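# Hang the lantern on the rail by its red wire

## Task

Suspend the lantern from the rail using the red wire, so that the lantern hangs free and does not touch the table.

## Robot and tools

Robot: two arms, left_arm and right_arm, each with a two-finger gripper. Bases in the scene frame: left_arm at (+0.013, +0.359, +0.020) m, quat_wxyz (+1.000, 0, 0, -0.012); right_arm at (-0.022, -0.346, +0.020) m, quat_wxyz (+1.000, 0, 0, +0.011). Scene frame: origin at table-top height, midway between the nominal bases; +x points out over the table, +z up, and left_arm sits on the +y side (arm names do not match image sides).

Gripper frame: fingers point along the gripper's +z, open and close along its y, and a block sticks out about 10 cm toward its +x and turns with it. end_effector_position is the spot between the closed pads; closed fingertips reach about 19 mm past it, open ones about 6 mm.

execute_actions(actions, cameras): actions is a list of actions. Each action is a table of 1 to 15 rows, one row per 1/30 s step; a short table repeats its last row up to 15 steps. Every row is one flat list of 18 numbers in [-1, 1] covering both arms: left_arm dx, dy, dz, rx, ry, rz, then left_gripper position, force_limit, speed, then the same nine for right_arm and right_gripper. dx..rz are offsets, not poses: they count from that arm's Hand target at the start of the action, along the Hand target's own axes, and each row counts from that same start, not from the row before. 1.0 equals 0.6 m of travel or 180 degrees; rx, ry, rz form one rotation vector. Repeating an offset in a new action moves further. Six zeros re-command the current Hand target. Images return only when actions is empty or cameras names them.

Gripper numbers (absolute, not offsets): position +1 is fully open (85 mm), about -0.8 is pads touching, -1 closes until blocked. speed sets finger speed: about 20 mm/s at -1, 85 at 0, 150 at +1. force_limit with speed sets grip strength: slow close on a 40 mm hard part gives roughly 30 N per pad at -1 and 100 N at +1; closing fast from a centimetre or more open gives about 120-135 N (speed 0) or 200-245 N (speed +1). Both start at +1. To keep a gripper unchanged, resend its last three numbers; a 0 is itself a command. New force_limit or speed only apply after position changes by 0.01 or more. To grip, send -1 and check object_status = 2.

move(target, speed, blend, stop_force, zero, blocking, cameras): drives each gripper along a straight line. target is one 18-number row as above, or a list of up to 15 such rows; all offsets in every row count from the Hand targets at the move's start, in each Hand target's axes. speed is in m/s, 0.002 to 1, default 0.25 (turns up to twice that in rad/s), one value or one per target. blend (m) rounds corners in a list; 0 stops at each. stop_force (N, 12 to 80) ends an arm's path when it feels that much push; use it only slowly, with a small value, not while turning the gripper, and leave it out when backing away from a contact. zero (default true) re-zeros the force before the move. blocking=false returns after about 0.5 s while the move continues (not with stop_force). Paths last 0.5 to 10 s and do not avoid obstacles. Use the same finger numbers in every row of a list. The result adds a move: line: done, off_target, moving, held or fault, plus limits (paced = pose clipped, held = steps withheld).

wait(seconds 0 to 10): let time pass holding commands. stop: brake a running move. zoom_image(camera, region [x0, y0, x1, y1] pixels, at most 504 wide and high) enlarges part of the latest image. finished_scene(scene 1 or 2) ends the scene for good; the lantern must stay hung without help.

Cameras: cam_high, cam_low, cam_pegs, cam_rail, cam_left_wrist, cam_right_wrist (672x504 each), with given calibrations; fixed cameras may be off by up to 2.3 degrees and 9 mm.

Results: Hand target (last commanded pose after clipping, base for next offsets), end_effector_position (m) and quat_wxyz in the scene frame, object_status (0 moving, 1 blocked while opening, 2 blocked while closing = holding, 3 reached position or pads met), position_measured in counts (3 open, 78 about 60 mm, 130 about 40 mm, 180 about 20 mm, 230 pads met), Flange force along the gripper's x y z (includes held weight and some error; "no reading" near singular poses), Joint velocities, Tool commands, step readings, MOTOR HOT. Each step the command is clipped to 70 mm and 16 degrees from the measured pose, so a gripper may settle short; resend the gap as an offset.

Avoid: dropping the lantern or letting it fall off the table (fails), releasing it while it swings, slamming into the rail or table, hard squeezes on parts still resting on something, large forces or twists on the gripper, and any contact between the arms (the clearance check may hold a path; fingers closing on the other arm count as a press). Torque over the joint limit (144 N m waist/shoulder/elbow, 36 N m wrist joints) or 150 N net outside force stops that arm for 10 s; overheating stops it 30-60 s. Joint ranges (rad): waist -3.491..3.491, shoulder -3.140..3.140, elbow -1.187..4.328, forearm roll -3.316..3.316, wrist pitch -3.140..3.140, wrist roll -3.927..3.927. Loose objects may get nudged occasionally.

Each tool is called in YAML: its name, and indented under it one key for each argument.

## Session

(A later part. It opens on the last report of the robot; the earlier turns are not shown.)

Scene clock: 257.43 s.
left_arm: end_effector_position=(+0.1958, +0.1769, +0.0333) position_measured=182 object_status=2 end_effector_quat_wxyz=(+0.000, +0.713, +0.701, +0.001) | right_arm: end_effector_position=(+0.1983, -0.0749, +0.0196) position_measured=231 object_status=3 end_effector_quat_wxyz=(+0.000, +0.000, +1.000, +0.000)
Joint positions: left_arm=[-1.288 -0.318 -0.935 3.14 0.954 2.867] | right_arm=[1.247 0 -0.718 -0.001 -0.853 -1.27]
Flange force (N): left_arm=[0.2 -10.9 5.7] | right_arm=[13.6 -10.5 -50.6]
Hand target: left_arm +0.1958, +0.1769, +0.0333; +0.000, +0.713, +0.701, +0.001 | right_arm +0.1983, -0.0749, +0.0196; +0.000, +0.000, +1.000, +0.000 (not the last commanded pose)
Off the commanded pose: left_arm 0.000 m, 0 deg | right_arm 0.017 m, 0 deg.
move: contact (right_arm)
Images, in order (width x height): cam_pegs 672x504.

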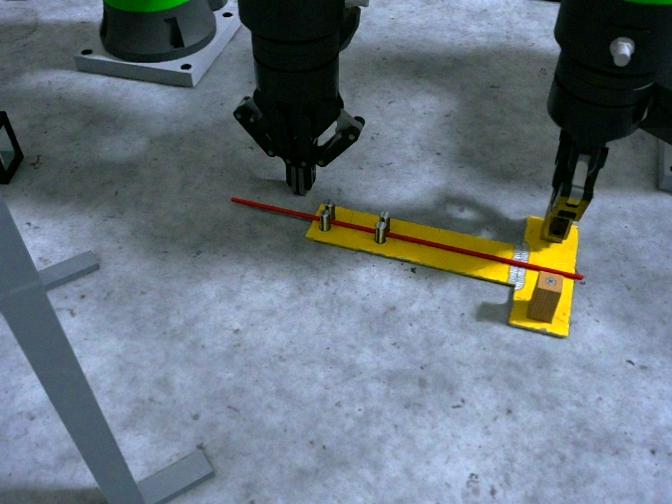

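move:
  target:
    - [0,0,0,0,0,0,-1,0.6,-1,0,0,-0.12,0,0,0,-0.85,-1,0]
    - [0,0,0,0,0,0,-1,0.6,-1,-0.128,-0.02,-0.12,0,0,0,-0.85,-1,0]
    - [0,0,0,0,0,0,-1,0.6,-1,-0.128,-0.02,-0.007,0,0,0,-0.85,-1,0]
  speed: 0.08
  cameras: ["cam_pegs","cam_right_wrist"]

move:
  target: [0,0,0,0,0,0,-1,0.6,-1,0.05,0,0,0,0,0,-0.85,-1,0]
  speed: 0.02
  cameras: ["cam_pegs","cam_right_wrist"]

Scene clock: 272.60 s.
left_arm: end_effector_position=(+0.1958, +0.1769, +0.0333) position_measured=182 object_status=2 end_effector_quat_wxyz=(+0.000, +0.713, +0.701, +0.001) | right_arm: end_effector_position=(+0.2751, -0.0870, +0.0238) position_measured=231 object_status=3 end_effector_quat_wxyz=(+0.000, +0.000, +1.000, +0.000)
Joint positions: left_arm=[-1.288 -0.318 -0.935 3.14 0.954 2.867] | right_arm=[1.03 0.104 -0.595 -0.001 -0.873 -1.053]
Flange force (N): left_arm=[0.0 -10.1 6.0] | right_arm=[0.2 0.1 4.4]
Hand target: left_arm +0.1958, +0.1769, +0.0333; +0.000, +0.713, +0.701, +0.001 | right_arm +0.2751, -0.0870, +0.0238; +0.000, +0.000, +1.000, +0.000
Off the commanded pose: left_arm 0.000 m, 0 deg | right_arm 0.000 m, 0 deg.
move: done
camera_calibration:
cam_right_wrist: T_world_to_cam=[[-0.0208775, 0.999436, 0.0262887, 0.10189], [0.938557, 0.010532, 0.344964, -0.250457], [0.344493, 0.0318754, -0.938248, 0.0646013], [0, 0, 0, 1]] pos_world=[0.214941, -0.101254, 0.144332]
Images, in order (width x height): cam_pegs 672x504, cam_right_wrist 672x504.

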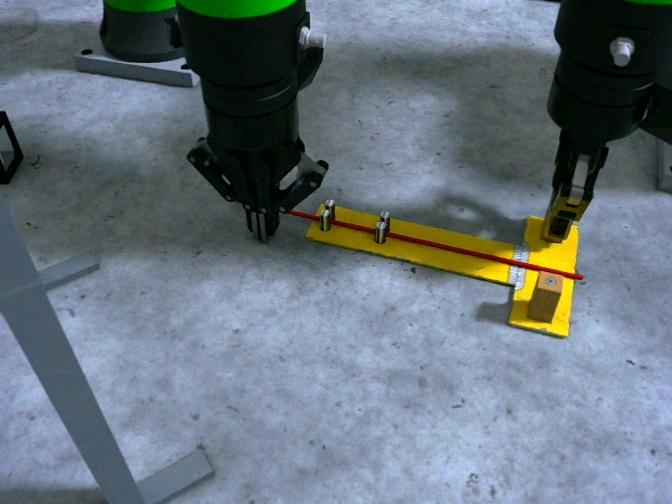

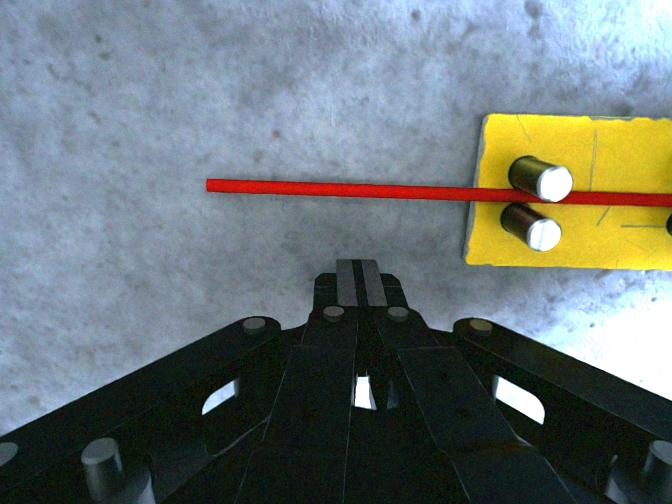

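Scene clock: 274.37 s.
left_arm: end_effector_position=(+0.1958, +0.1769, +0.0333) position_measured=182 object_status=2 end_effector_quat_wxyz=(+0.000, +0.713, +0.701, +0.001) | right_arm: end_effector_position=(+0.2451, -0.0870, +0.0238) position_measured=231 object_status=3 end_effector_quat_wxyz=(+0.000, +0.000, +1.000, +0.000)
Joint positions: left_arm=[-1.288 -0.318 -0.935 3.14 0.954 2.867] | right_arm=[1.104 0.05 -0.654 -0.001 -0.868 -1.127]
Flange force (N): left_arm=[-0.8 -12.6 6.8] | right_arm=[0.1 -0.4 2.0]
Hand target: left_arm +0.1958, +0.1769, +0.0333; +0.000, +0.713, +0.701, +0.001 | right_arm +0.2451, -0.0870, +0.0238; +0.000, +0.000, +1.000, +0.000
Off the commanded pose: left_arm 0.000 m, 0 deg | right_arm 0.000 m, 0 deg.
move: done
camera_calibration:
cam_right_wrist: T_world_to_cam=[[-0.0209723, 0.999435, 0.0262521, 0.101286], [0.938523, 0.0106306, 0.345053, -0.222297], [0.344579, 0.0318748, -0.938216, 0.0749158], [0, 0, 0, 1]] pos_world=[0.184941, -0.101253, 0.144333]
Images, in order (width x height): cam_pegs 672x504, cam_right_wrist 672x504.

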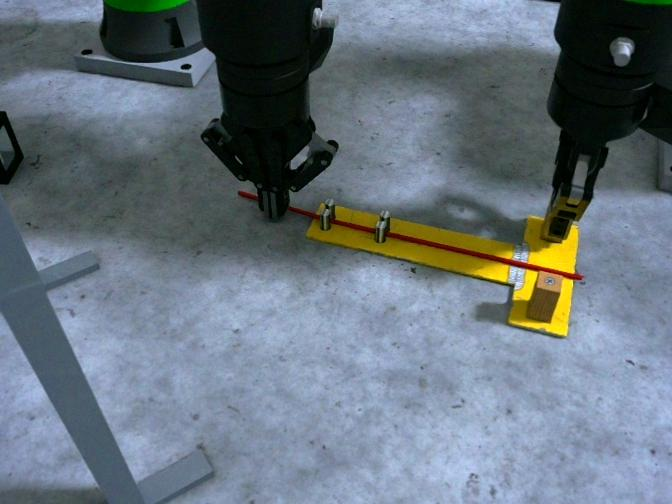

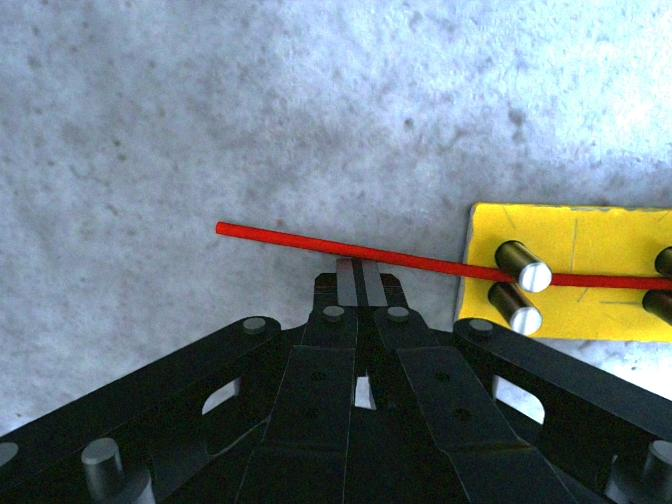

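move:
  target: [0,0,0,0,0,0,-1,0.6,-1,0.0335,0.005,0.003,0,0,0,-0.85,-1,0]
  speed: 0.02
  cameras: ["cam_right_wrist"]

move:
  target: [0,0,0,0,0,0,-1,0.6,-1,0.035,0.025,0,0,0,0,-0.85,-1,0]
  speed: 0.02
  cameras: ["cam_right_wrist","cam_pegs"]

Scene clock: 281.70 s.
left_arm: end_effector_position=(+0.1958, +0.1769, +0.0333) position_measured=182 object_status=2 end_effector_quat_wxyz=(+0.000, +0.713, +0.701, +0.001) | right_arm: end_effector_position=(+0.2251, -0.0840, +0.0220) position_measured=231 object_status=3 end_effector_quat_wxyz=(+0.000, +0.000, +1.000, +0.000)
Joint positions: left_arm=[-1.288 -0.318 -0.935 3.14 0.954 2.867] | right_arm=[1.162 0.024 -0.687 -0.001 -0.861 -1.184]
Flange force (N): left_arm=[-1.4 -14.9 7.1] | right_arm=[-5.7 1.0 -2.8]
Hand target: left_arm +0.1958, +0.1769, +0.0333; +0.000, +0.713, +0.701, +0.001 | right_arm +0.2250, -0.0840, +0.0220; +0.000, +0.000, +1.000, +0.000
Off the commanded pose: left_arm 0.000 m, 0 deg | right_arm 0.000 m, 0 deg.
move: done
camera_calibration:
cam_right_wrist: T_world_to_cam=[[-0.0209733, 0.999435, 0.0262518, 0.0979135], [0.938523, 0.0106316, 0.345053, -0.202844], [0.344579, 0.0318748, -0.938216, 0.0800574], [0, 0, 0, 1]] pos_world=[0.164841, -0.0982535, 0.142533]
Images, in order (width x height): cam_right_wrist 672x504.

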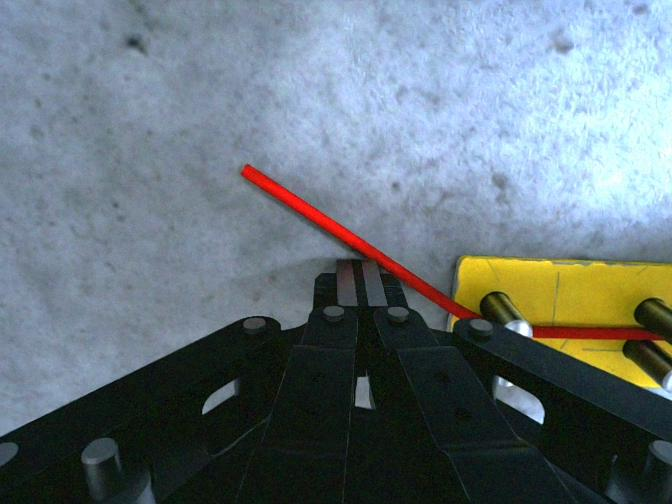

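Scene clock: 283.27 s.
left_arm: end_effector_position=(+0.1958, +0.1769, +0.0333) position_measured=182 object_status=2 end_effector_quat_wxyz=(+0.000, +0.713, +0.701, +0.001) | right_arm: end_effector_position=(+0.2040, -0.0690, +0.0220) position_measured=231 object_status=3 end_effector_quat_wxyz=(+0.000, +0.000, +1.000, +0.000)
Joint positions: left_arm=[-1.288 -0.318 -0.935 3.14 0.954 2.867] | right_arm=[1.236 0.017 -0.694 -0.001 -0.861 -1.259]
Flange force (N): left_arm=[2.5 -13.9 6.5] | right_arm=[-3.3 -3.8 1.1]
Hand target: left_arm +0.1958, +0.1769, +0.0333; +0.000, +0.713, +0.701, +0.001 | right_arm +0.2041, -0.0690, +0.0220; +0.000, +0.000, +1.000, +0.000
Off the commanded pose: left_arm 0.000 m, 0 deg | right_arm 0.000 m, 0 deg.
move: done
camera_calibration:
cam_right_wrist: T_world_to_cam=[[-0.0208775, 0.999436, 0.0262887, 0.0824629], [0.938557, 0.010532, 0.344964, -0.183294], [0.344493, 0.0318754, -0.938248, 0.0868322], [0, 0, 0, 1]] pos_world=[0.143841, -0.0832538, 0.142532]
Images, in order (width x height): cam_pegs 672x504, cam_right_wrist 672x504.

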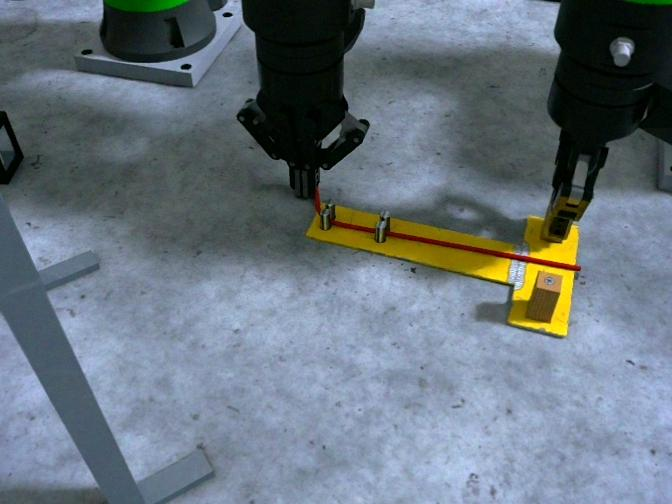

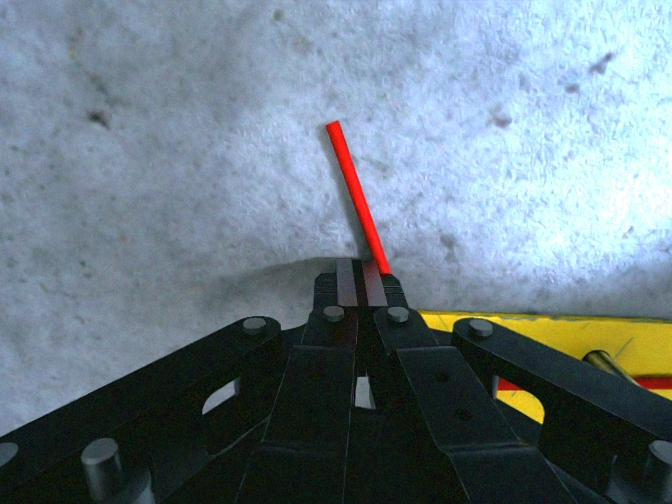

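move:
  target:
    - [0,0,0,0,0,0,-1,0.6,-1,0.027,0.054,0,0,0,0,-0.85,-1,0]
    - [0,0,0,0,0,0,-1,0.6,-1,0.0235,0.087,0,0,0,0,-0.85,-1,0]
    - [0,0,0,0,0,0,-1,0.6,-1,0.0077,0.116,0,0,0,0,-0.85,-1,0]
  speed: 0.03
  blend: 0.004
  cameras: ["cam_right_wrist","cam_pegs"]

Scene clock: 294.97 s.
left_arm: end_effector_position=(+0.1958, +0.1768, +0.0333) position_measured=182 object_status=2 end_effector_quat_wxyz=(+0.000, +0.713, +0.701, +0.001) | right_arm: end_effector_position=(+0.1995, +0.0006, +0.0220) position_measured=231 object_status=3 end_effector_quat_wxyz=(+0.000, +0.000, +1.000, +0.000)
Joint positions: left_arm=[-1.288 -0.318 -0.935 3.14 0.954 2.867] | right_arm=[1.301 0.148 -0.549 -0.001 -0.874 -1.324]
Flange force (N): left_arm=[6.7 -7.5 6.8] | right_arm=[6.3 -7.4 -4.3]
Hand target: left_arm +0.1958, +0.1769, +0.0333; +0.000, +0.713, +0.701, +0.001 | right_arm +0.1995, +0.0007, +0.0220; +0.000, +0.000, +1.000, +0.000
Off the commanded pose: left_arm 0.000 m, 0 deg | right_arm 0.000 m, 0 deg.
move: done
camera_calibration:
cam_right_wrist: T_world_to_cam=[[-0.0209723, 0.999435, 0.0262521, 0.0128242], [0.938523, 0.0106306, 0.345053, -0.179717], [0.344579, 0.0318748, -0.938216, 0.086182], [0, 0, 0, 1]] pos_world=[0.139241, -0.0136535, 0.142533]
Images, in order (width x height): cam_pegs 672x504, cam_right_wrist 672x504.

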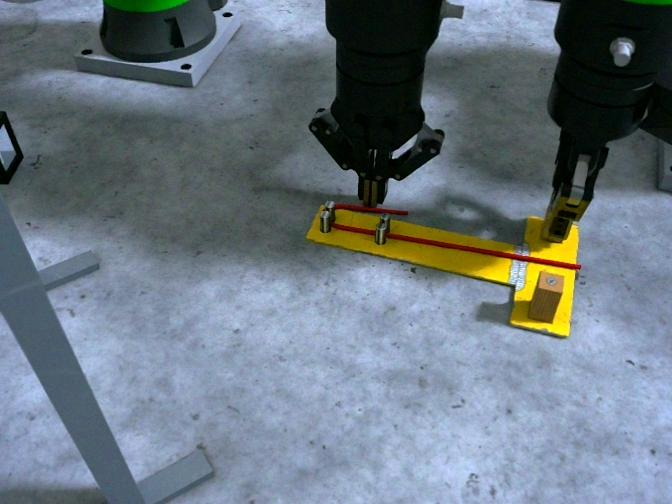

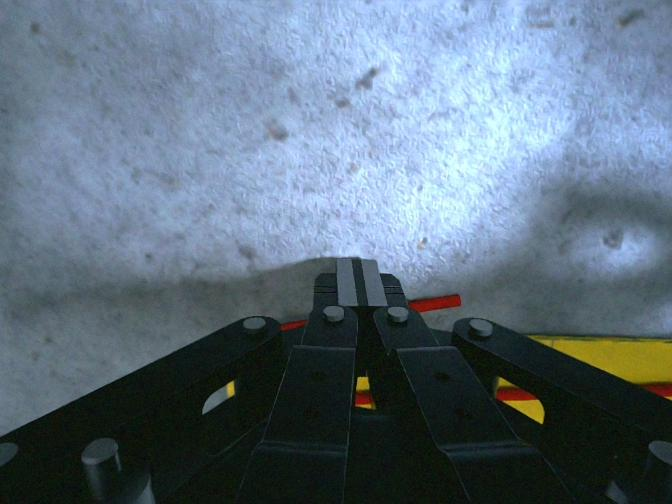

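move:
  target:
    - [0,0,0,0,0,0,-1,0.6,-1,0.08,-0.03,0,0,0,0,-0.85,-1,0]
    - [0,0,0,0,0,0,-1,0.6,-1,0.08,-0.03,-0.25,0,0,0,-0.85,-1,0]
  speed: 0.1
  cameras: ["cam_right_wrist","cam_pegs"]

zoom_image:
  camera: "cam_pegs"
  region: [280, 150, 620, 350]

Scene clock: 302.43 s.
left_arm: end_effector_position=(+0.1958, +0.1769, +0.0333) position_measured=182 object_status=2 end_effector_quat_wxyz=(+0.000, +0.713, +0.701, +0.001) | right_arm: end_effector_position=(+0.1516, -0.0173, +0.1720) position_measured=231 object_status=3 end_effector_quat_wxyz=(+0.000, +0.000, +1.000, +0.000)
Joint positions: left_arm=[-1.288 -0.318 -0.935 3.14 0.954 2.867] | right_arm=[1.42 -0.155 -0.451 -0.001 -1.275 -1.443]
Flange force (N): left_arm=[0.0 -10.5 5.7] | right_arm=[0.7 -1.9 4.0]
Hand target: left_arm +0.1958, +0.1769, +0.0333; +0.000, +0.713, +0.701, +0.001 | right_arm +0.1516, -0.0173, +0.1720; +0.000, +0.000, +1.000, +0.000
Off the commanded pose: left_arm 0.000 m, 0 deg | right_arm 0.000 m, 0 deg.
move: done
camera_calibration:
cam_right_wrist: T_world_to_cam=[[-0.0209774, 0.999435, 0.0262497, 0.0257749], [0.938479, 0.0106322, 0.345174, -0.186454], [0.3447, 0.0318756, -0.938172, 0.243932], [0, 0, 0, 1]] pos_world=[0.0914401, -0.0315535, 0.292533]
Images, in order (width x height): cam_pegs 672x504, cam_right_wrist 672x504.

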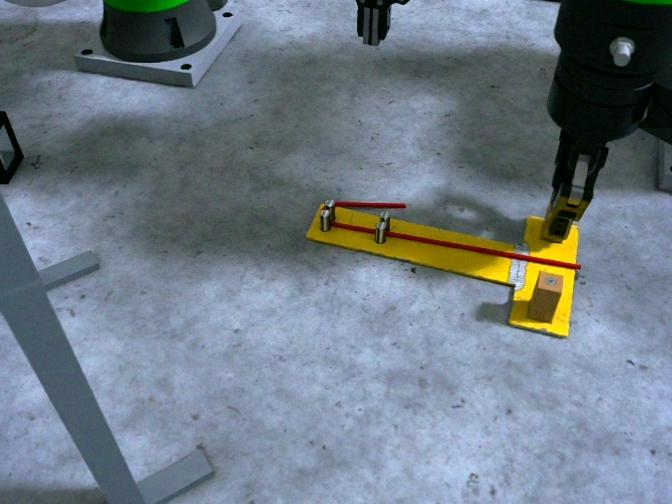

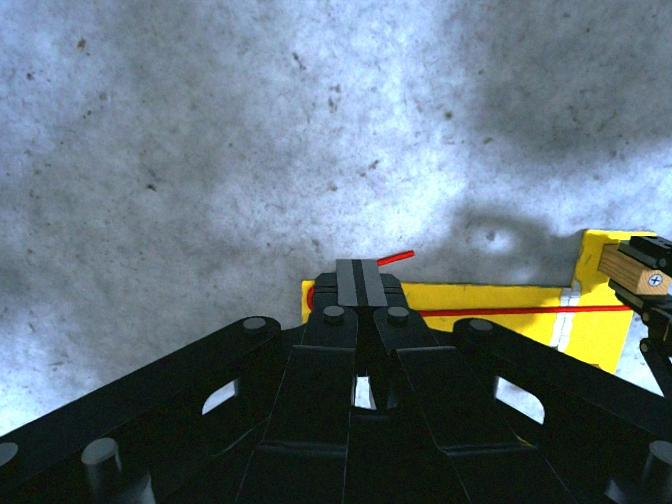

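Scaled by 1.482 from the camera's 672x504 image, which has a finer 960x720 frame.

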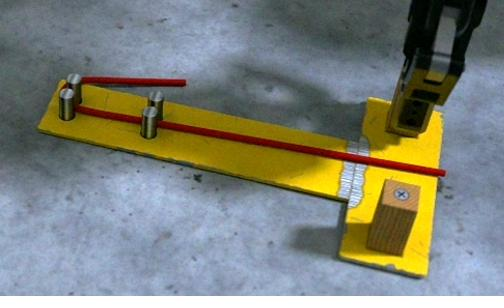

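move:
  target: [0,0,0,0,0,0,-1,0.6,-1,-0.152,0.1455,0.07,0,0,-0.5,-0.16,-1,0]
  speed: 0.2
  cameras: ["cam_right_wrist","cam_pegs","cam_high"]

Scene clock: 327.60 s.
left_arm: end_effector_position=(+0.1958, +0.1769, +0.0333) position_measured=182 object_status=2 end_effector_quat_wxyz=(+0.000, +0.713, +0.701, +0.001) | right_arm: end_effector_position=(+0.2341, +0.0616, +0.1339) position_measured=149 object_status=3 end_effector_quat_wxyz=(+0.000, -0.652, +0.759, +0.000)
Joint positions: left_arm=[-1.288 -0.318 -0.935 3.14 0.954 2.867] | right_arm=[1.262 0.16 -0.23 0 -1.181 0.135]
Flange force (N): left_arm=[0.1 -10.5 5.8] | right_arm=[1.6 2.2 3.7]
Hand target: left_arm +0.1958, +0.1769, +0.0333; +0.000, +0.713, +0.701, +0.001 | right_arm +0.2341, +0.0616, +0.1340; +0.000, -0.652, +0.759, +0.000 (not the last commanded pose)
Off the commanded pose: left_arm 0.000 m, 0 deg | right_arm 0.013 m, 9 deg.
move: held (right_arm; a check stopped the path); limits=held
pose unreachable (right arm): on one or more control steps of this call, first in action 0 (counted from 0), this arm could not follow its commanded pose, so it was not sent that pose on those steps. It may still have moved: this result reports where it is.
cause: moving toward the commanded pose would bring a part of the arm too close to another arm (a part of this arm just beyond joint 4 (forearm roll) and a part of the left arm just beyond its joint 4 (forearm roll), at the place that arm is still heading or pushing toward).
camera_calibration:
cam_right_wrist: T_world_to_cam=[[-0.991227, 0.129577, 0.0260563, 0.230408], [0.130558, 0.92921, 0.345723, -0.119076], [0.0205859, 0.346092, -0.937975, 0.233771], [0, 0, 0, 1]] pos_world=[0.239121, -0.000115289, 0.254435]
Images, in order (width x height): cam_high 672x504, cam_pegs 672x504, cam_right_wrist 672x504.

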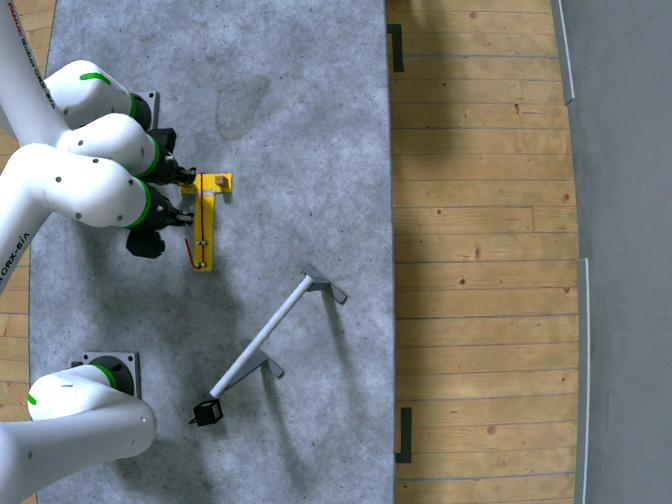

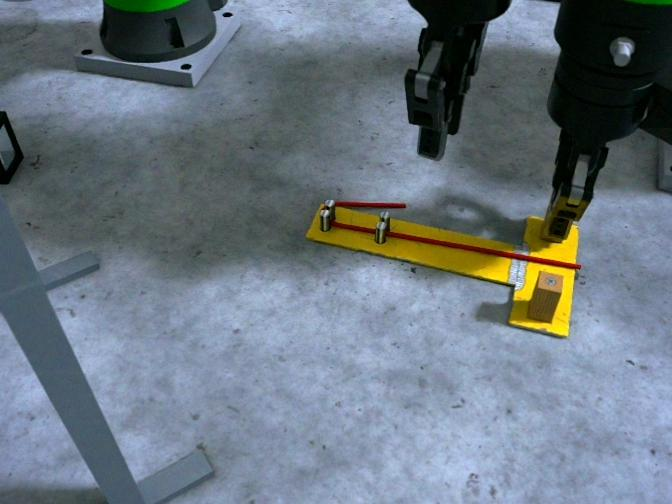

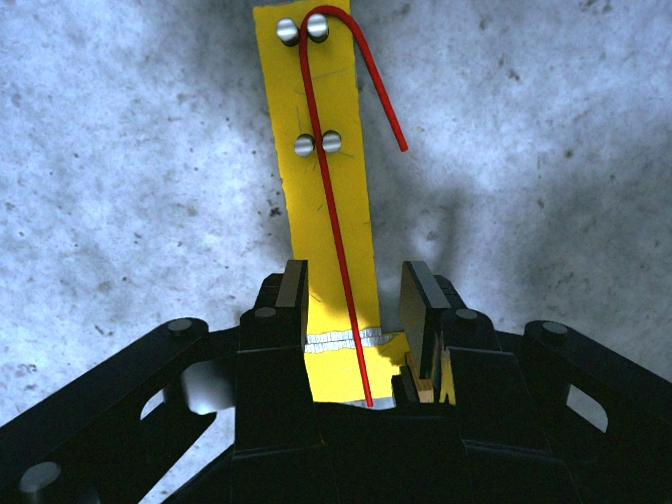

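move:
  target:
    - [0,0,0,0,0,0,0.2,0.6,-1,0,0,0,0,0,0,-0.16,-1,0]
    - [0,0,-0.2,0,0,0,0.2,0.6,-1,0,0,0,0,0,0,-0.16,-1,0]
    - [0.25,0,-0.25,0,0,0,0.2,0.6,-1,0,0,0,0,0,0,-0.16,-1,0]
  speed: [0.1,0.1,0.2]
  cameras: ["cam_right_wrist","cam_pegs"]

Scene clock: 348.93 s.
left_arm: end_effector_position=(+0.1958, +0.1768, +0.0334) position_measured=104 object_status=3 end_effector_quat_wxyz=(+0.000, +0.713, +0.701, +0.001) | right_arm: end_effector_position=(+0.2341, +0.0616, +0.1340) position_measured=149 object_status=3 end_effector_quat_wxyz=(+0.000, -0.652, +0.759, +0.000)
Joint positions: left_arm=[-1.288 -0.318 -0.935 3.14 0.954 2.867] | right_arm=[1.262 0.16 -0.23 0.001 -1.181 0.135]
Flange force (N): left_arm=[-0.3 -10.3 3.5] | right_arm=[1.8 1.1 3.4]
Hand target: left_arm +0.1958, +0.1768, +0.0334; +0.000, +0.713, +0.701, +0.001 (not the last commanded pose) | right_arm +0.2341, +0.0616, +0.1340; +0.000, -0.652, +0.759, +0.000
Off the commanded pose: left_arm 0.212 m, 0 deg | right_arm 0.000 m, 0 deg.
move: held (left_arm; a check stopped the path); path passed 1 of 3 targets; limits=held
pose unreachable (left arm): on one or more control steps of this call, first in action 0 (counted from 0), this arm could not follow its commanded pose, so it was not sent that pose on those steps. It may still have moved: this result reports where it is.
cause: moving toward the commanded pose would bring a part of the arm too close to another arm (a part of this arm just beyond joint 4 (forearm roll) and a part of the right arm just beyond its joint 4 (forearm roll), 7 mm apart when this arm was first held).
camera_calibration:
cam_right_wrist: T_world_to_cam=[[-0.991253, 0.129396, 0.0259586, 0.230439], [0.130358, 0.929314, 0.345518, -0.118978], [0.0205848, 0.34588, -0.938053, 0.23379], [0, 0, 0, 1]] pos_world=[0.23912, -0.000113141, 0.254435]
Images, in order (width x height): cam_pegs 672x504, cam_right_wrist 672x504.

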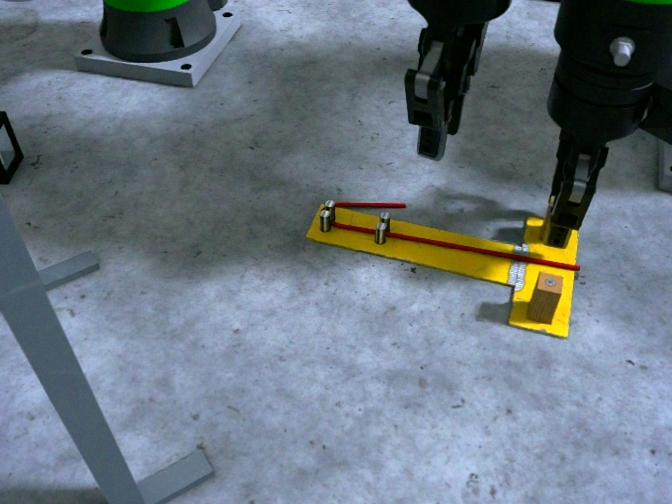

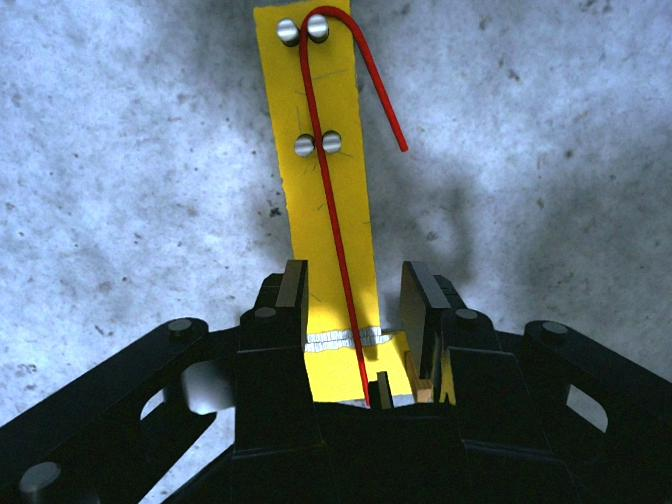

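move:
  target: [0,0,0,0,0,0,0.2,0.6,-1,0.13,0,0,0,0,0,-0.16,-1,0]
  speed: 0.15

move:
  target:
    - [0,0,-0.2,0,0,0,0.2,0.6,-1,0,0,0,0,0,0,-0.16,-1,0]
    - [0.25,0,-0.25,0,0,0,0.2,0.6,-1,0,0,0,0,0,0,-0.16,-1,0]
  speed: [0.1,0.2]
  cameras: ["cam_right_wrist","cam_pegs"]

Scene clock: 355.27 s.
left_arm: end_effector_position=(+0.1958, +0.1768, +0.0334) position_measured=104 object_status=3 end_effector_quat_wxyz=(+0.000, +0.713, +0.701, +0.001) | right_arm: end_effector_position=(+0.2222, -0.0154, +0.1339) position_measured=149 object_status=3 end_effector_quat_wxyz=(+0.000, -0.652, +0.759, +0.000)
Joint positions: left_arm=[-1.288 -0.318 -0.935 3.14 0.954 2.867] | right_arm=[1.235 -0.015 -0.418 0 -1.168 0.162]
Flange force (N): left_arm=[0.2 -10.6 3.8] | right_arm=[1.7 1.0 2.7]
Hand target: left_arm +0.1958, +0.1768, +0.0334; +0.000, +0.713, +0.701, +0.001 | right_arm +0.2223, -0.0155, +0.1340; +0.000, -0.652, +0.759, +0.000
Off the commanded pose: left_arm 0.000 m, 0 deg | right_arm 0.000 m, 0 deg.
move: done

Scene clock: 358.03 s.
left_arm: end_effector_position=(+0.1983, +0.3267, +0.1835) position_measured=104 object_status=3 end_effector_quat_wxyz=(+0.000, +0.713, +0.701, +0.001) | right_arm: end_effector_position=(+0.2223, -0.0155, +0.1340) position_measured=149 object_status=3 end_effector_quat_wxyz=(+0.000, -0.652, +0.759, +0.000)
Joint positions: left_arm=[-0.913 -0.801 -0.789 3.14 1.584 2.491] | right_arm=[1.235 -0.015 -0.418 0.001 -1.168 0.162]
Flange force (N): left_arm=no reading | right_arm=[1.4 1.1 3.1]
Hand target: left_arm +0.1983, +0.3267, +0.1835; +0.000, +0.713, +0.701, +0.001 | right_arm +0.2223, -0.0155, +0.1340; +0.000, -0.652, +0.759, +0.000
Off the commanded pose: left_arm 0.000 m, 0 deg | right_arm 0.000 m, 0 deg.
move: done
camera_calibration:
cam_right_wrist: T_world_to_cam=[[-0.991253, 0.129396, 0.0259586, 0.228718], [0.130358, 0.929314, 0.345518, -0.0457897], [0.0205848, 0.34588, -0.938053, 0.260701], [0, 0, 0, 1]] pos_world=[0.22732, -0.0772131, 0.254435]
Images, in order (width x height): cam_pegs 672x504, cam_right_wrist 672x504.

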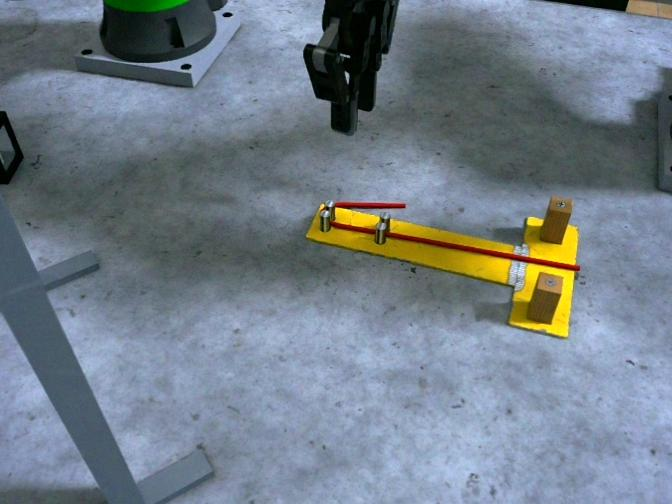

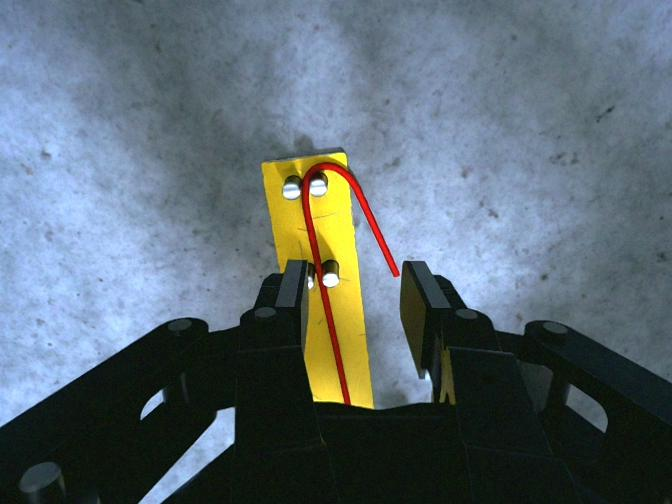

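move:
  target:
    - [0,0,0,0,0,0,0.2,0.6,-1,-0.1445,-0.0135,0.1,0,0,-0.048,-0.16,-1,0]
    - [0,0,0,0,0,0,0.2,0.6,-1,-0.1445,-0.0135,0.171,0,0,-0.048,-0.16,-1,0]
  speed: [0.15,0.03]
  stop_force: 12
  cameras: ["cam_right_wrist","cam_pegs"]

Scene clock: 365.63 s.
left_arm: end_effector_position=(+0.1983, +0.3267, +0.1835) position_measured=104 object_status=3 end_effector_quat_wxyz=(+0.000, +0.713, +0.701, +0.001) | right_arm: end_effector_position=(+0.2434, +0.0689, +0.0314) position_measured=149 object_status=3 end_effector_quat_wxyz=(+0.000, +0.707, -0.707, +0.000)
Joint positions: left_arm=[-0.913 -0.801 -0.789 3.14 1.584 2.491] | right_arm=[1.247 0.312 -0.313 0.001 -0.946 0.3]
Flange force (N): left_arm=no reading | right_arm=[1.7 1.0 2.8]
Hand target: left_arm +0.1983, +0.3267, +0.1835; +0.000, +0.713, +0.701, +0.001 | right_arm +0.2434, +0.0689, +0.0314; +0.000, +0.707, -0.707, +0.000
Off the commanded pose: left_arm 0.000 m, 0 deg | right_arm 0.000 m, 0 deg.
move: done
camera_calibration:
cam_right_wrist: T_world_to_cam=[[-0.999442, -0.0209154, 0.0260558, 0.253733], [-0.0106308, 0.93837, 0.345469, -0.0578208], [-0.0316756, 0.344999, -0.938069, 0.147612], [0, 0, 0, 1]] pos_world=[0.257653, 0.00863827, 0.151834]
Images, in order (width x height): cam_pegs 672x504, cam_right_wrist 672x504.

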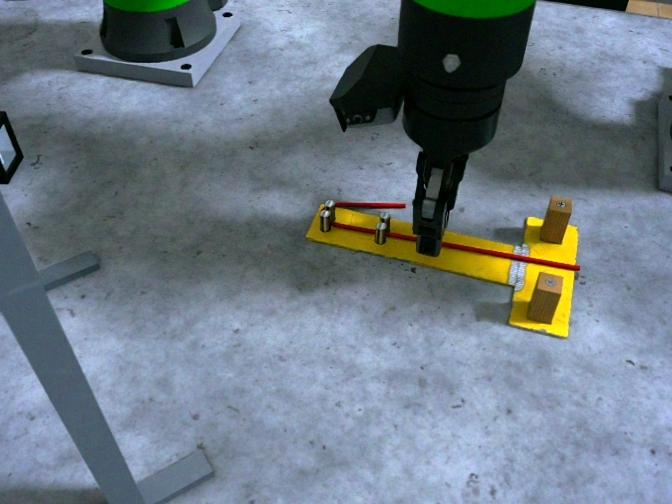

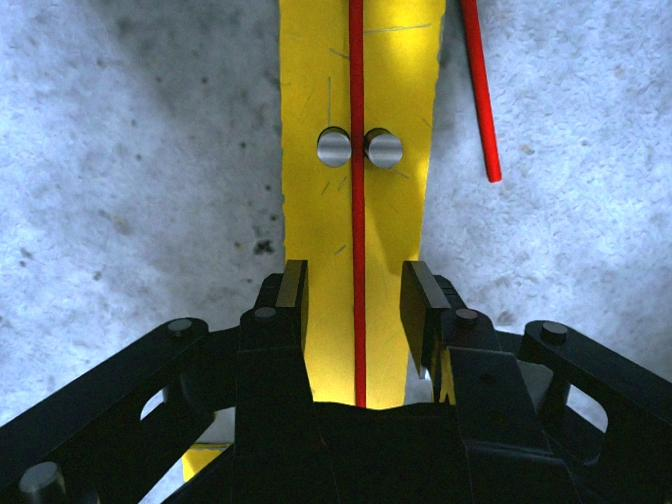

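move:
  target: [0,0,0,0,0,0,0.2,0.6,-1,0,0,0,0,0,0,-1,0.5,-1]

move:
  target: [0,0,0,0,0,0,0.2,0.6,-1,0,0,-0.25,0,0,0,-1,0.5,-1]
  speed: 0.08
  cameras: ["cam_right_wrist","cam_pegs","cam_high","cam_rail"]

Scene clock: 370.73 s.
left_arm: end_effector_position=(+0.1983, +0.3267, +0.1835) position_measured=104 object_status=3 end_effector_quat_wxyz=(+0.000, +0.713, +0.701, +0.001) | right_arm: end_effector_position=(+0.2434, +0.0689, +0.0314) position_measured=231 object_status=0 end_effector_quat_wxyz=(+0.000, +0.707, -0.707, +0.000)
Joint positions: left_arm=[-0.913 -0.801 -0.789 3.14 1.584 2.491] | right_arm=[1.247 0.312 -0.313 0.001 -0.946 0.3]
Flange force (N): left_arm=no reading | right_arm=[1.2 1.0 3.0]
Hand target: left_arm +0.1983, +0.3267, +0.1835; +0.000, +0.713, +0.701, +0.001 | right_arm +0.2434, +0.0689, +0.0314; +0.000, +0.707, -0.707, +0.000
Off the commanded pose: left_arm 0.000 m, 0 deg | right_arm 0.000 m, 0 deg.
move: done

Scene clock: 372.97 s.
left_arm: end_effector_position=(+0.1983, +0.3267, +0.1835) position_measured=104 object_status=3 end_effector_quat_wxyz=(+0.000, +0.713, +0.701, +0.001) | right_arm: end_effector_position=(+0.2433, +0.0690, +0.1813) position_measured=231 object_status=3 end_effector_quat_wxyz=(+0.000, +0.707, -0.707, +0.000)
Joint positions: left_arm=[-0.913 -0.801 -0.789 3.14 1.584 2.491] | right_arm=[1.247 0.149 -0.126 0.001 -1.296 0.3]
Flange force (N): left_arm=no reading | right_arm=[1.2 0.9 3.1]
Hand target: left_arm +0.1983, +0.3267, +0.1835; +0.000, +0.713, +0.701, +0.001 | right_arm +0.2434, +0.0690, +0.1814; +0.000, +0.707, -0.707, +0.000
Off the commanded pose: left_arm 0.000 m, 0 deg | right_arm 0.000 m, 0 deg.
move: done
camera_calibration:
cam_right_wrist: T_world_to_cam=[[-0.999442, -0.0209143, 0.0260578, 0.249826], [-0.0106321, 0.938402, 0.345381, -0.109709], [-0.0316761, 0.344911, -0.938101, 0.288298], [0, 0, 0, 1]] pos_world=[0.257653, 0.00873871, 0.301834]
Images, in order (width x height): cam_high 672x504, cam_pegs 672x504, cam_rail 672x504, cam_right_wrist 672x504.

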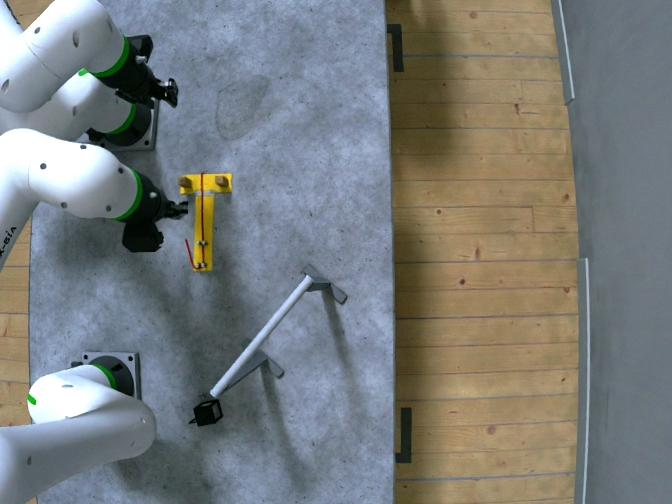

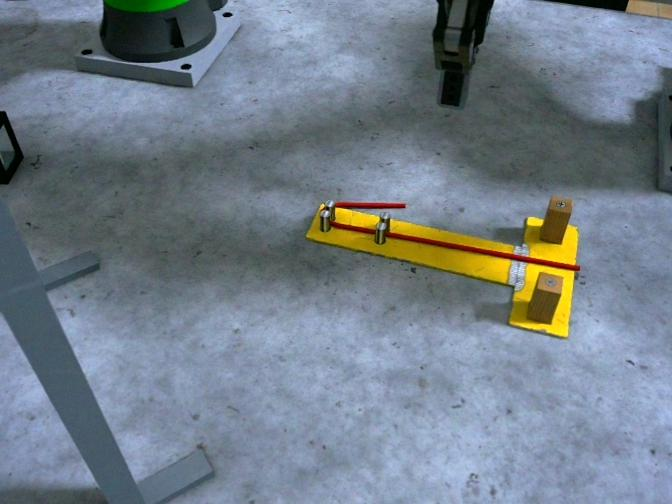

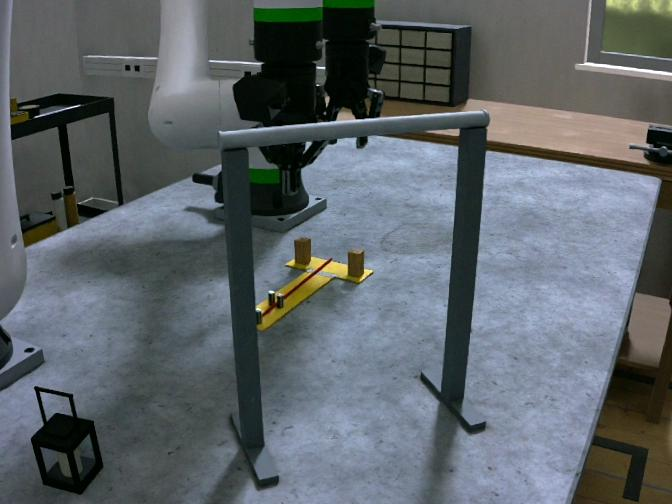

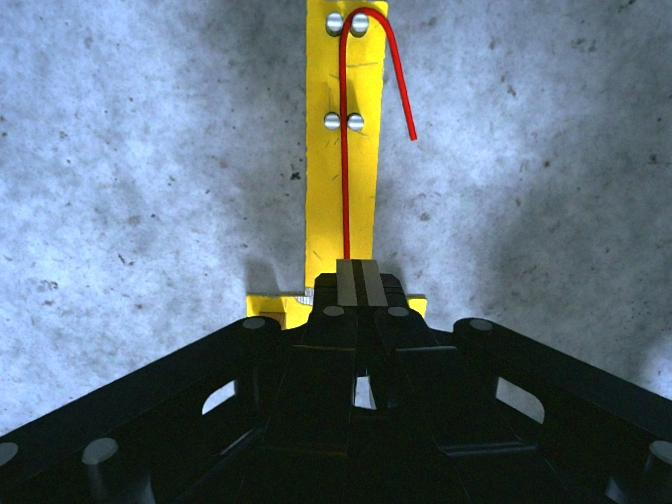

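move:
  target:
    - [0,0,0,0,0,0,0.2,0.6,-1,0,0,0.08,0,0,0,-0.16,0.5,-0.5]
    - [0,0,0,0,0,0,0.2,0.6,-1,0,0,0.261,0,0,0,-0.16,0.5,-0.5]
    - [0,0,0,0,0,0,0.2,0.6,-1,0,0,0.261,0,0,0,-1,0.5,-1]
  speed: 0.06
  cameras: ["cam_right_wrist"]

move:
  target: [0,0,0,0,0,0,0.2,0.6,-1,0,0,-0.25,0,0,0,-1,0.5,-1]
  speed: 0.08
  cameras: ["cam_right_wrist","cam_pegs"]

Scene clock: 383.43 s.
left_arm: end_effector_position=(+0.1983, +0.3267, +0.1835) position_measured=104 object_status=3 end_effector_quat_wxyz=(+0.000, +0.713, +0.701, +0.001) | right_arm: end_effector_position=(+0.2434, +0.0689, +0.0248) position_measured=228 object_status=0 end_effector_quat_wxyz=(+0.000, +0.707, -0.707, +0.000)
Joint positions: left_arm=[-0.913 -0.801 -0.789 3.14 1.584 2.491] | right_arm=[1.247 0.322 -0.318 0.001 -0.931 0.3]
Flange force (N): left_arm=no reading | right_arm=[0.6 1.2 2.5]
Hand target: left_arm +0.1983, +0.3267, +0.1835; +0.000, +0.713, +0.701, +0.001 | right_arm +0.2434, +0.0689, +0.0248; +0.000, +0.707, -0.707, +0.000
Off the commanded pose: left_arm 0.000 m, 0 deg | right_arm 0.000 m, 0 deg.
move: done
camera_calibration:
cam_right_wrist: T_world_to_cam=[[-0.999445, -0.0208807, 0.0259621, 0.254019], [-0.0106307, 0.93837, 0.345468, -0.0555395], [-0.0315757, 0.345, -0.938071, 0.141399], [0, 0, 0, 1]] pos_world=[0.257752, 0.00863807, 0.145235]
Images, in order (width x height): cam_right_wrist 672x504.

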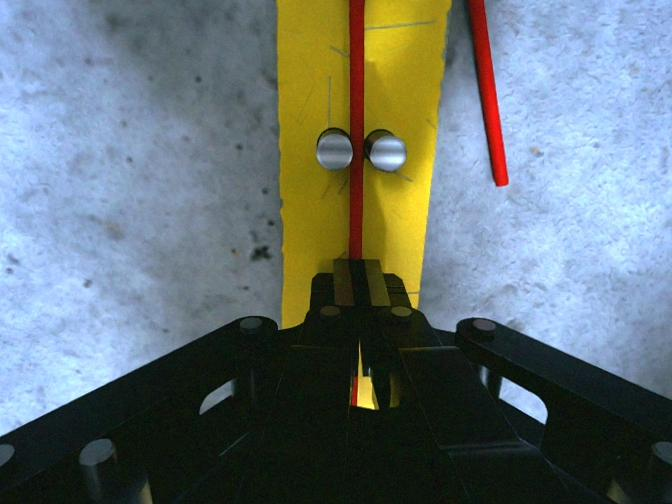

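Scene clock: 385.67 s.
left_arm: end_effector_position=(+0.1983, +0.3267, +0.1835) position_measured=104 object_status=3 end_effector_quat_wxyz=(+0.000, +0.713, +0.701, +0.001) | right_arm: end_effector_position=(+0.2434, +0.0690, +0.1747) position_measured=228 object_status=2 end_effector_quat_wxyz=(+0.000, +0.707, -0.707, +0.000)
Joint positions: left_arm=[-0.913 -0.801 -0.789 3.14 1.584 2.491] | right_arm=[1.247 0.153 -0.137 0.001 -1.281 0.3]
Flange force (N): left_arm=no reading | right_arm=[1.8 1.1 3.6]
Hand target: left_arm +0.1983, +0.3267, +0.1835; +0.000, +0.713, +0.701, +0.001 | right_arm +0.2434, +0.0690, +0.1748; +0.000, +0.707, -0.707, +0.000
Off the commanded pose: left_arm 0.000 m, 0 deg | right_arm 0.000 m, 0 deg.
move: done
camera_calibration:
cam_right_wrist: T_world_to_cam=[[-0.999444, -0.0209735, 0.0259294, 0.250037], [-0.010732, 0.938401, 0.34538, -0.107404], [-0.031576, 0.34491, -0.938104, 0.282083], [0, 0, 0, 1]] pos_world=[0.257652, 0.00873903, 0.295235]
Images, in order (width x height): cam_pegs 672x504, cam_right_wrist 672x504.

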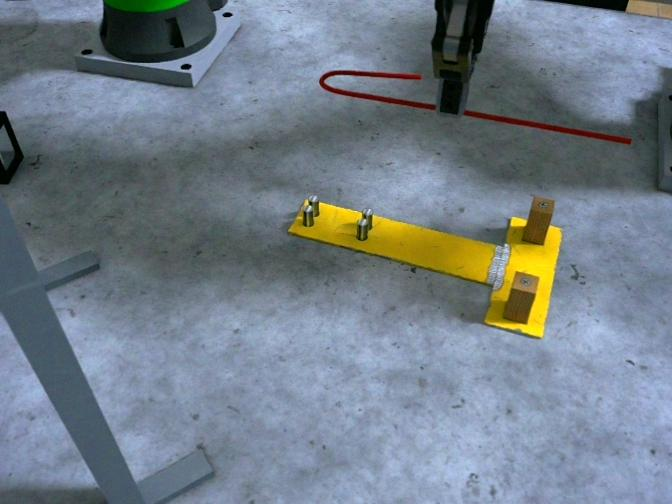

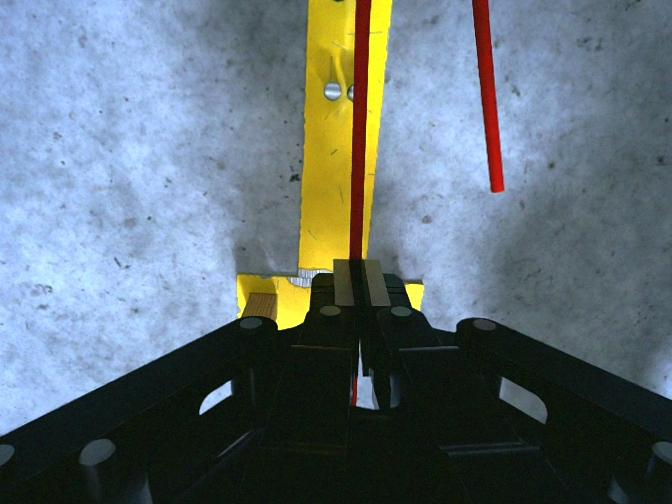

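move:
  target:
    - [0,0,0,0,0,0,0.2,0.6,-1,0.315,-0.078,0,0,0,0,-1,0.5,-1]
    - [-0.27,0,0.055,0,0,0,0.2,0.6,-1,0.315,-0.078,0,0,0,0,-1,0.5,-1]
  speed: 0.15
  cameras: ["cam_right_wrist","cam_pegs","cam_left_wrist"]

Scene clock: 438.50 s.
left_arm: end_effector_position=(+0.1955, +0.1647, +0.1504) position_measured=104 object_status=3 end_effector_quat_wxyz=(+0.000, +0.713, +0.701, +0.001) | right_arm: end_effector_position=(+0.2900, -0.1200, +0.1748) position_measured=228 object_status=2 end_effector_quat_wxyz=(+0.000, +0.707, -0.707, +0.000)
Joint positions: left_arm=[-1.303 -0.464 -0.721 3.14 1.315 2.881] | right_arm=[0.949 -0.121 -0.416 0.001 -1.276 0.598]
Flange force (N): left_arm=[-2.2 -7.6 4.3] | right_arm=[1.0 2.0 3.8]
Hand target: left_arm +0.1955, +0.1647, +0.1504; +0.000, +0.713, +0.701, +0.001 | right_arm +0.2900, -0.1200, +0.1749; +0.000, +0.707, -0.707, +0.000
Off the commanded pose: left_arm 0.000 m, 0 deg | right_arm 0.000 m, 0 deg.
move: done
camera_calibration:
cam_left_wrist: T_world_to_cam=[[0.999328, -0.0281399, 0.0234997, -0.190645], [-0.0346401, -0.934656, 0.353861, 0.122392], [0.0120065, -0.354437, -0.935003, 0.324971], [0, 0, 0, 1]] pos_world=[0.190855, 0.224212, 0.265019]
cam_right_wrist: T_world_to_cam=[[-0.999445, -0.0208807, 0.0259621, 0.292652], [-0.0106307, 0.93837, 0.345468, 0.0703583], [-0.0315757, 0.345, -0.938071, 0.348842], [0, 0, 0, 1]] pos_world=[0.304252, -0.180262, 0.295335]
Images, in order (width x height): cam_pegs 672x504, cam_left_wrist 672x504, cam_right_wrist 672x504.

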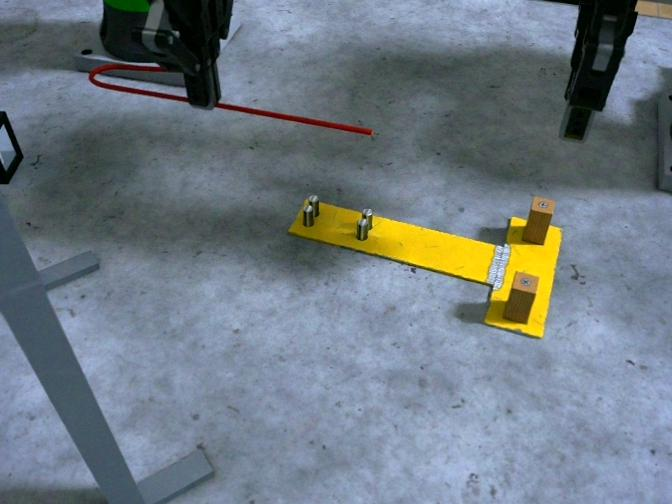

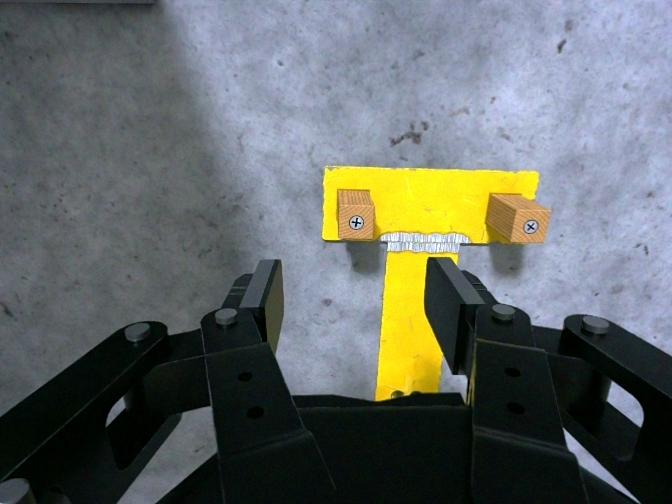

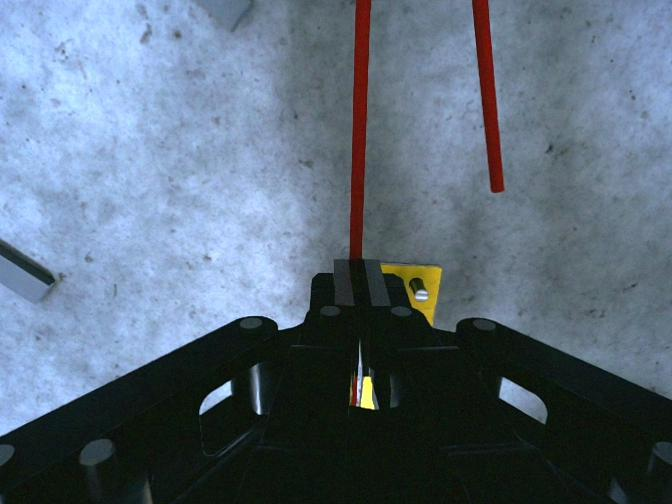

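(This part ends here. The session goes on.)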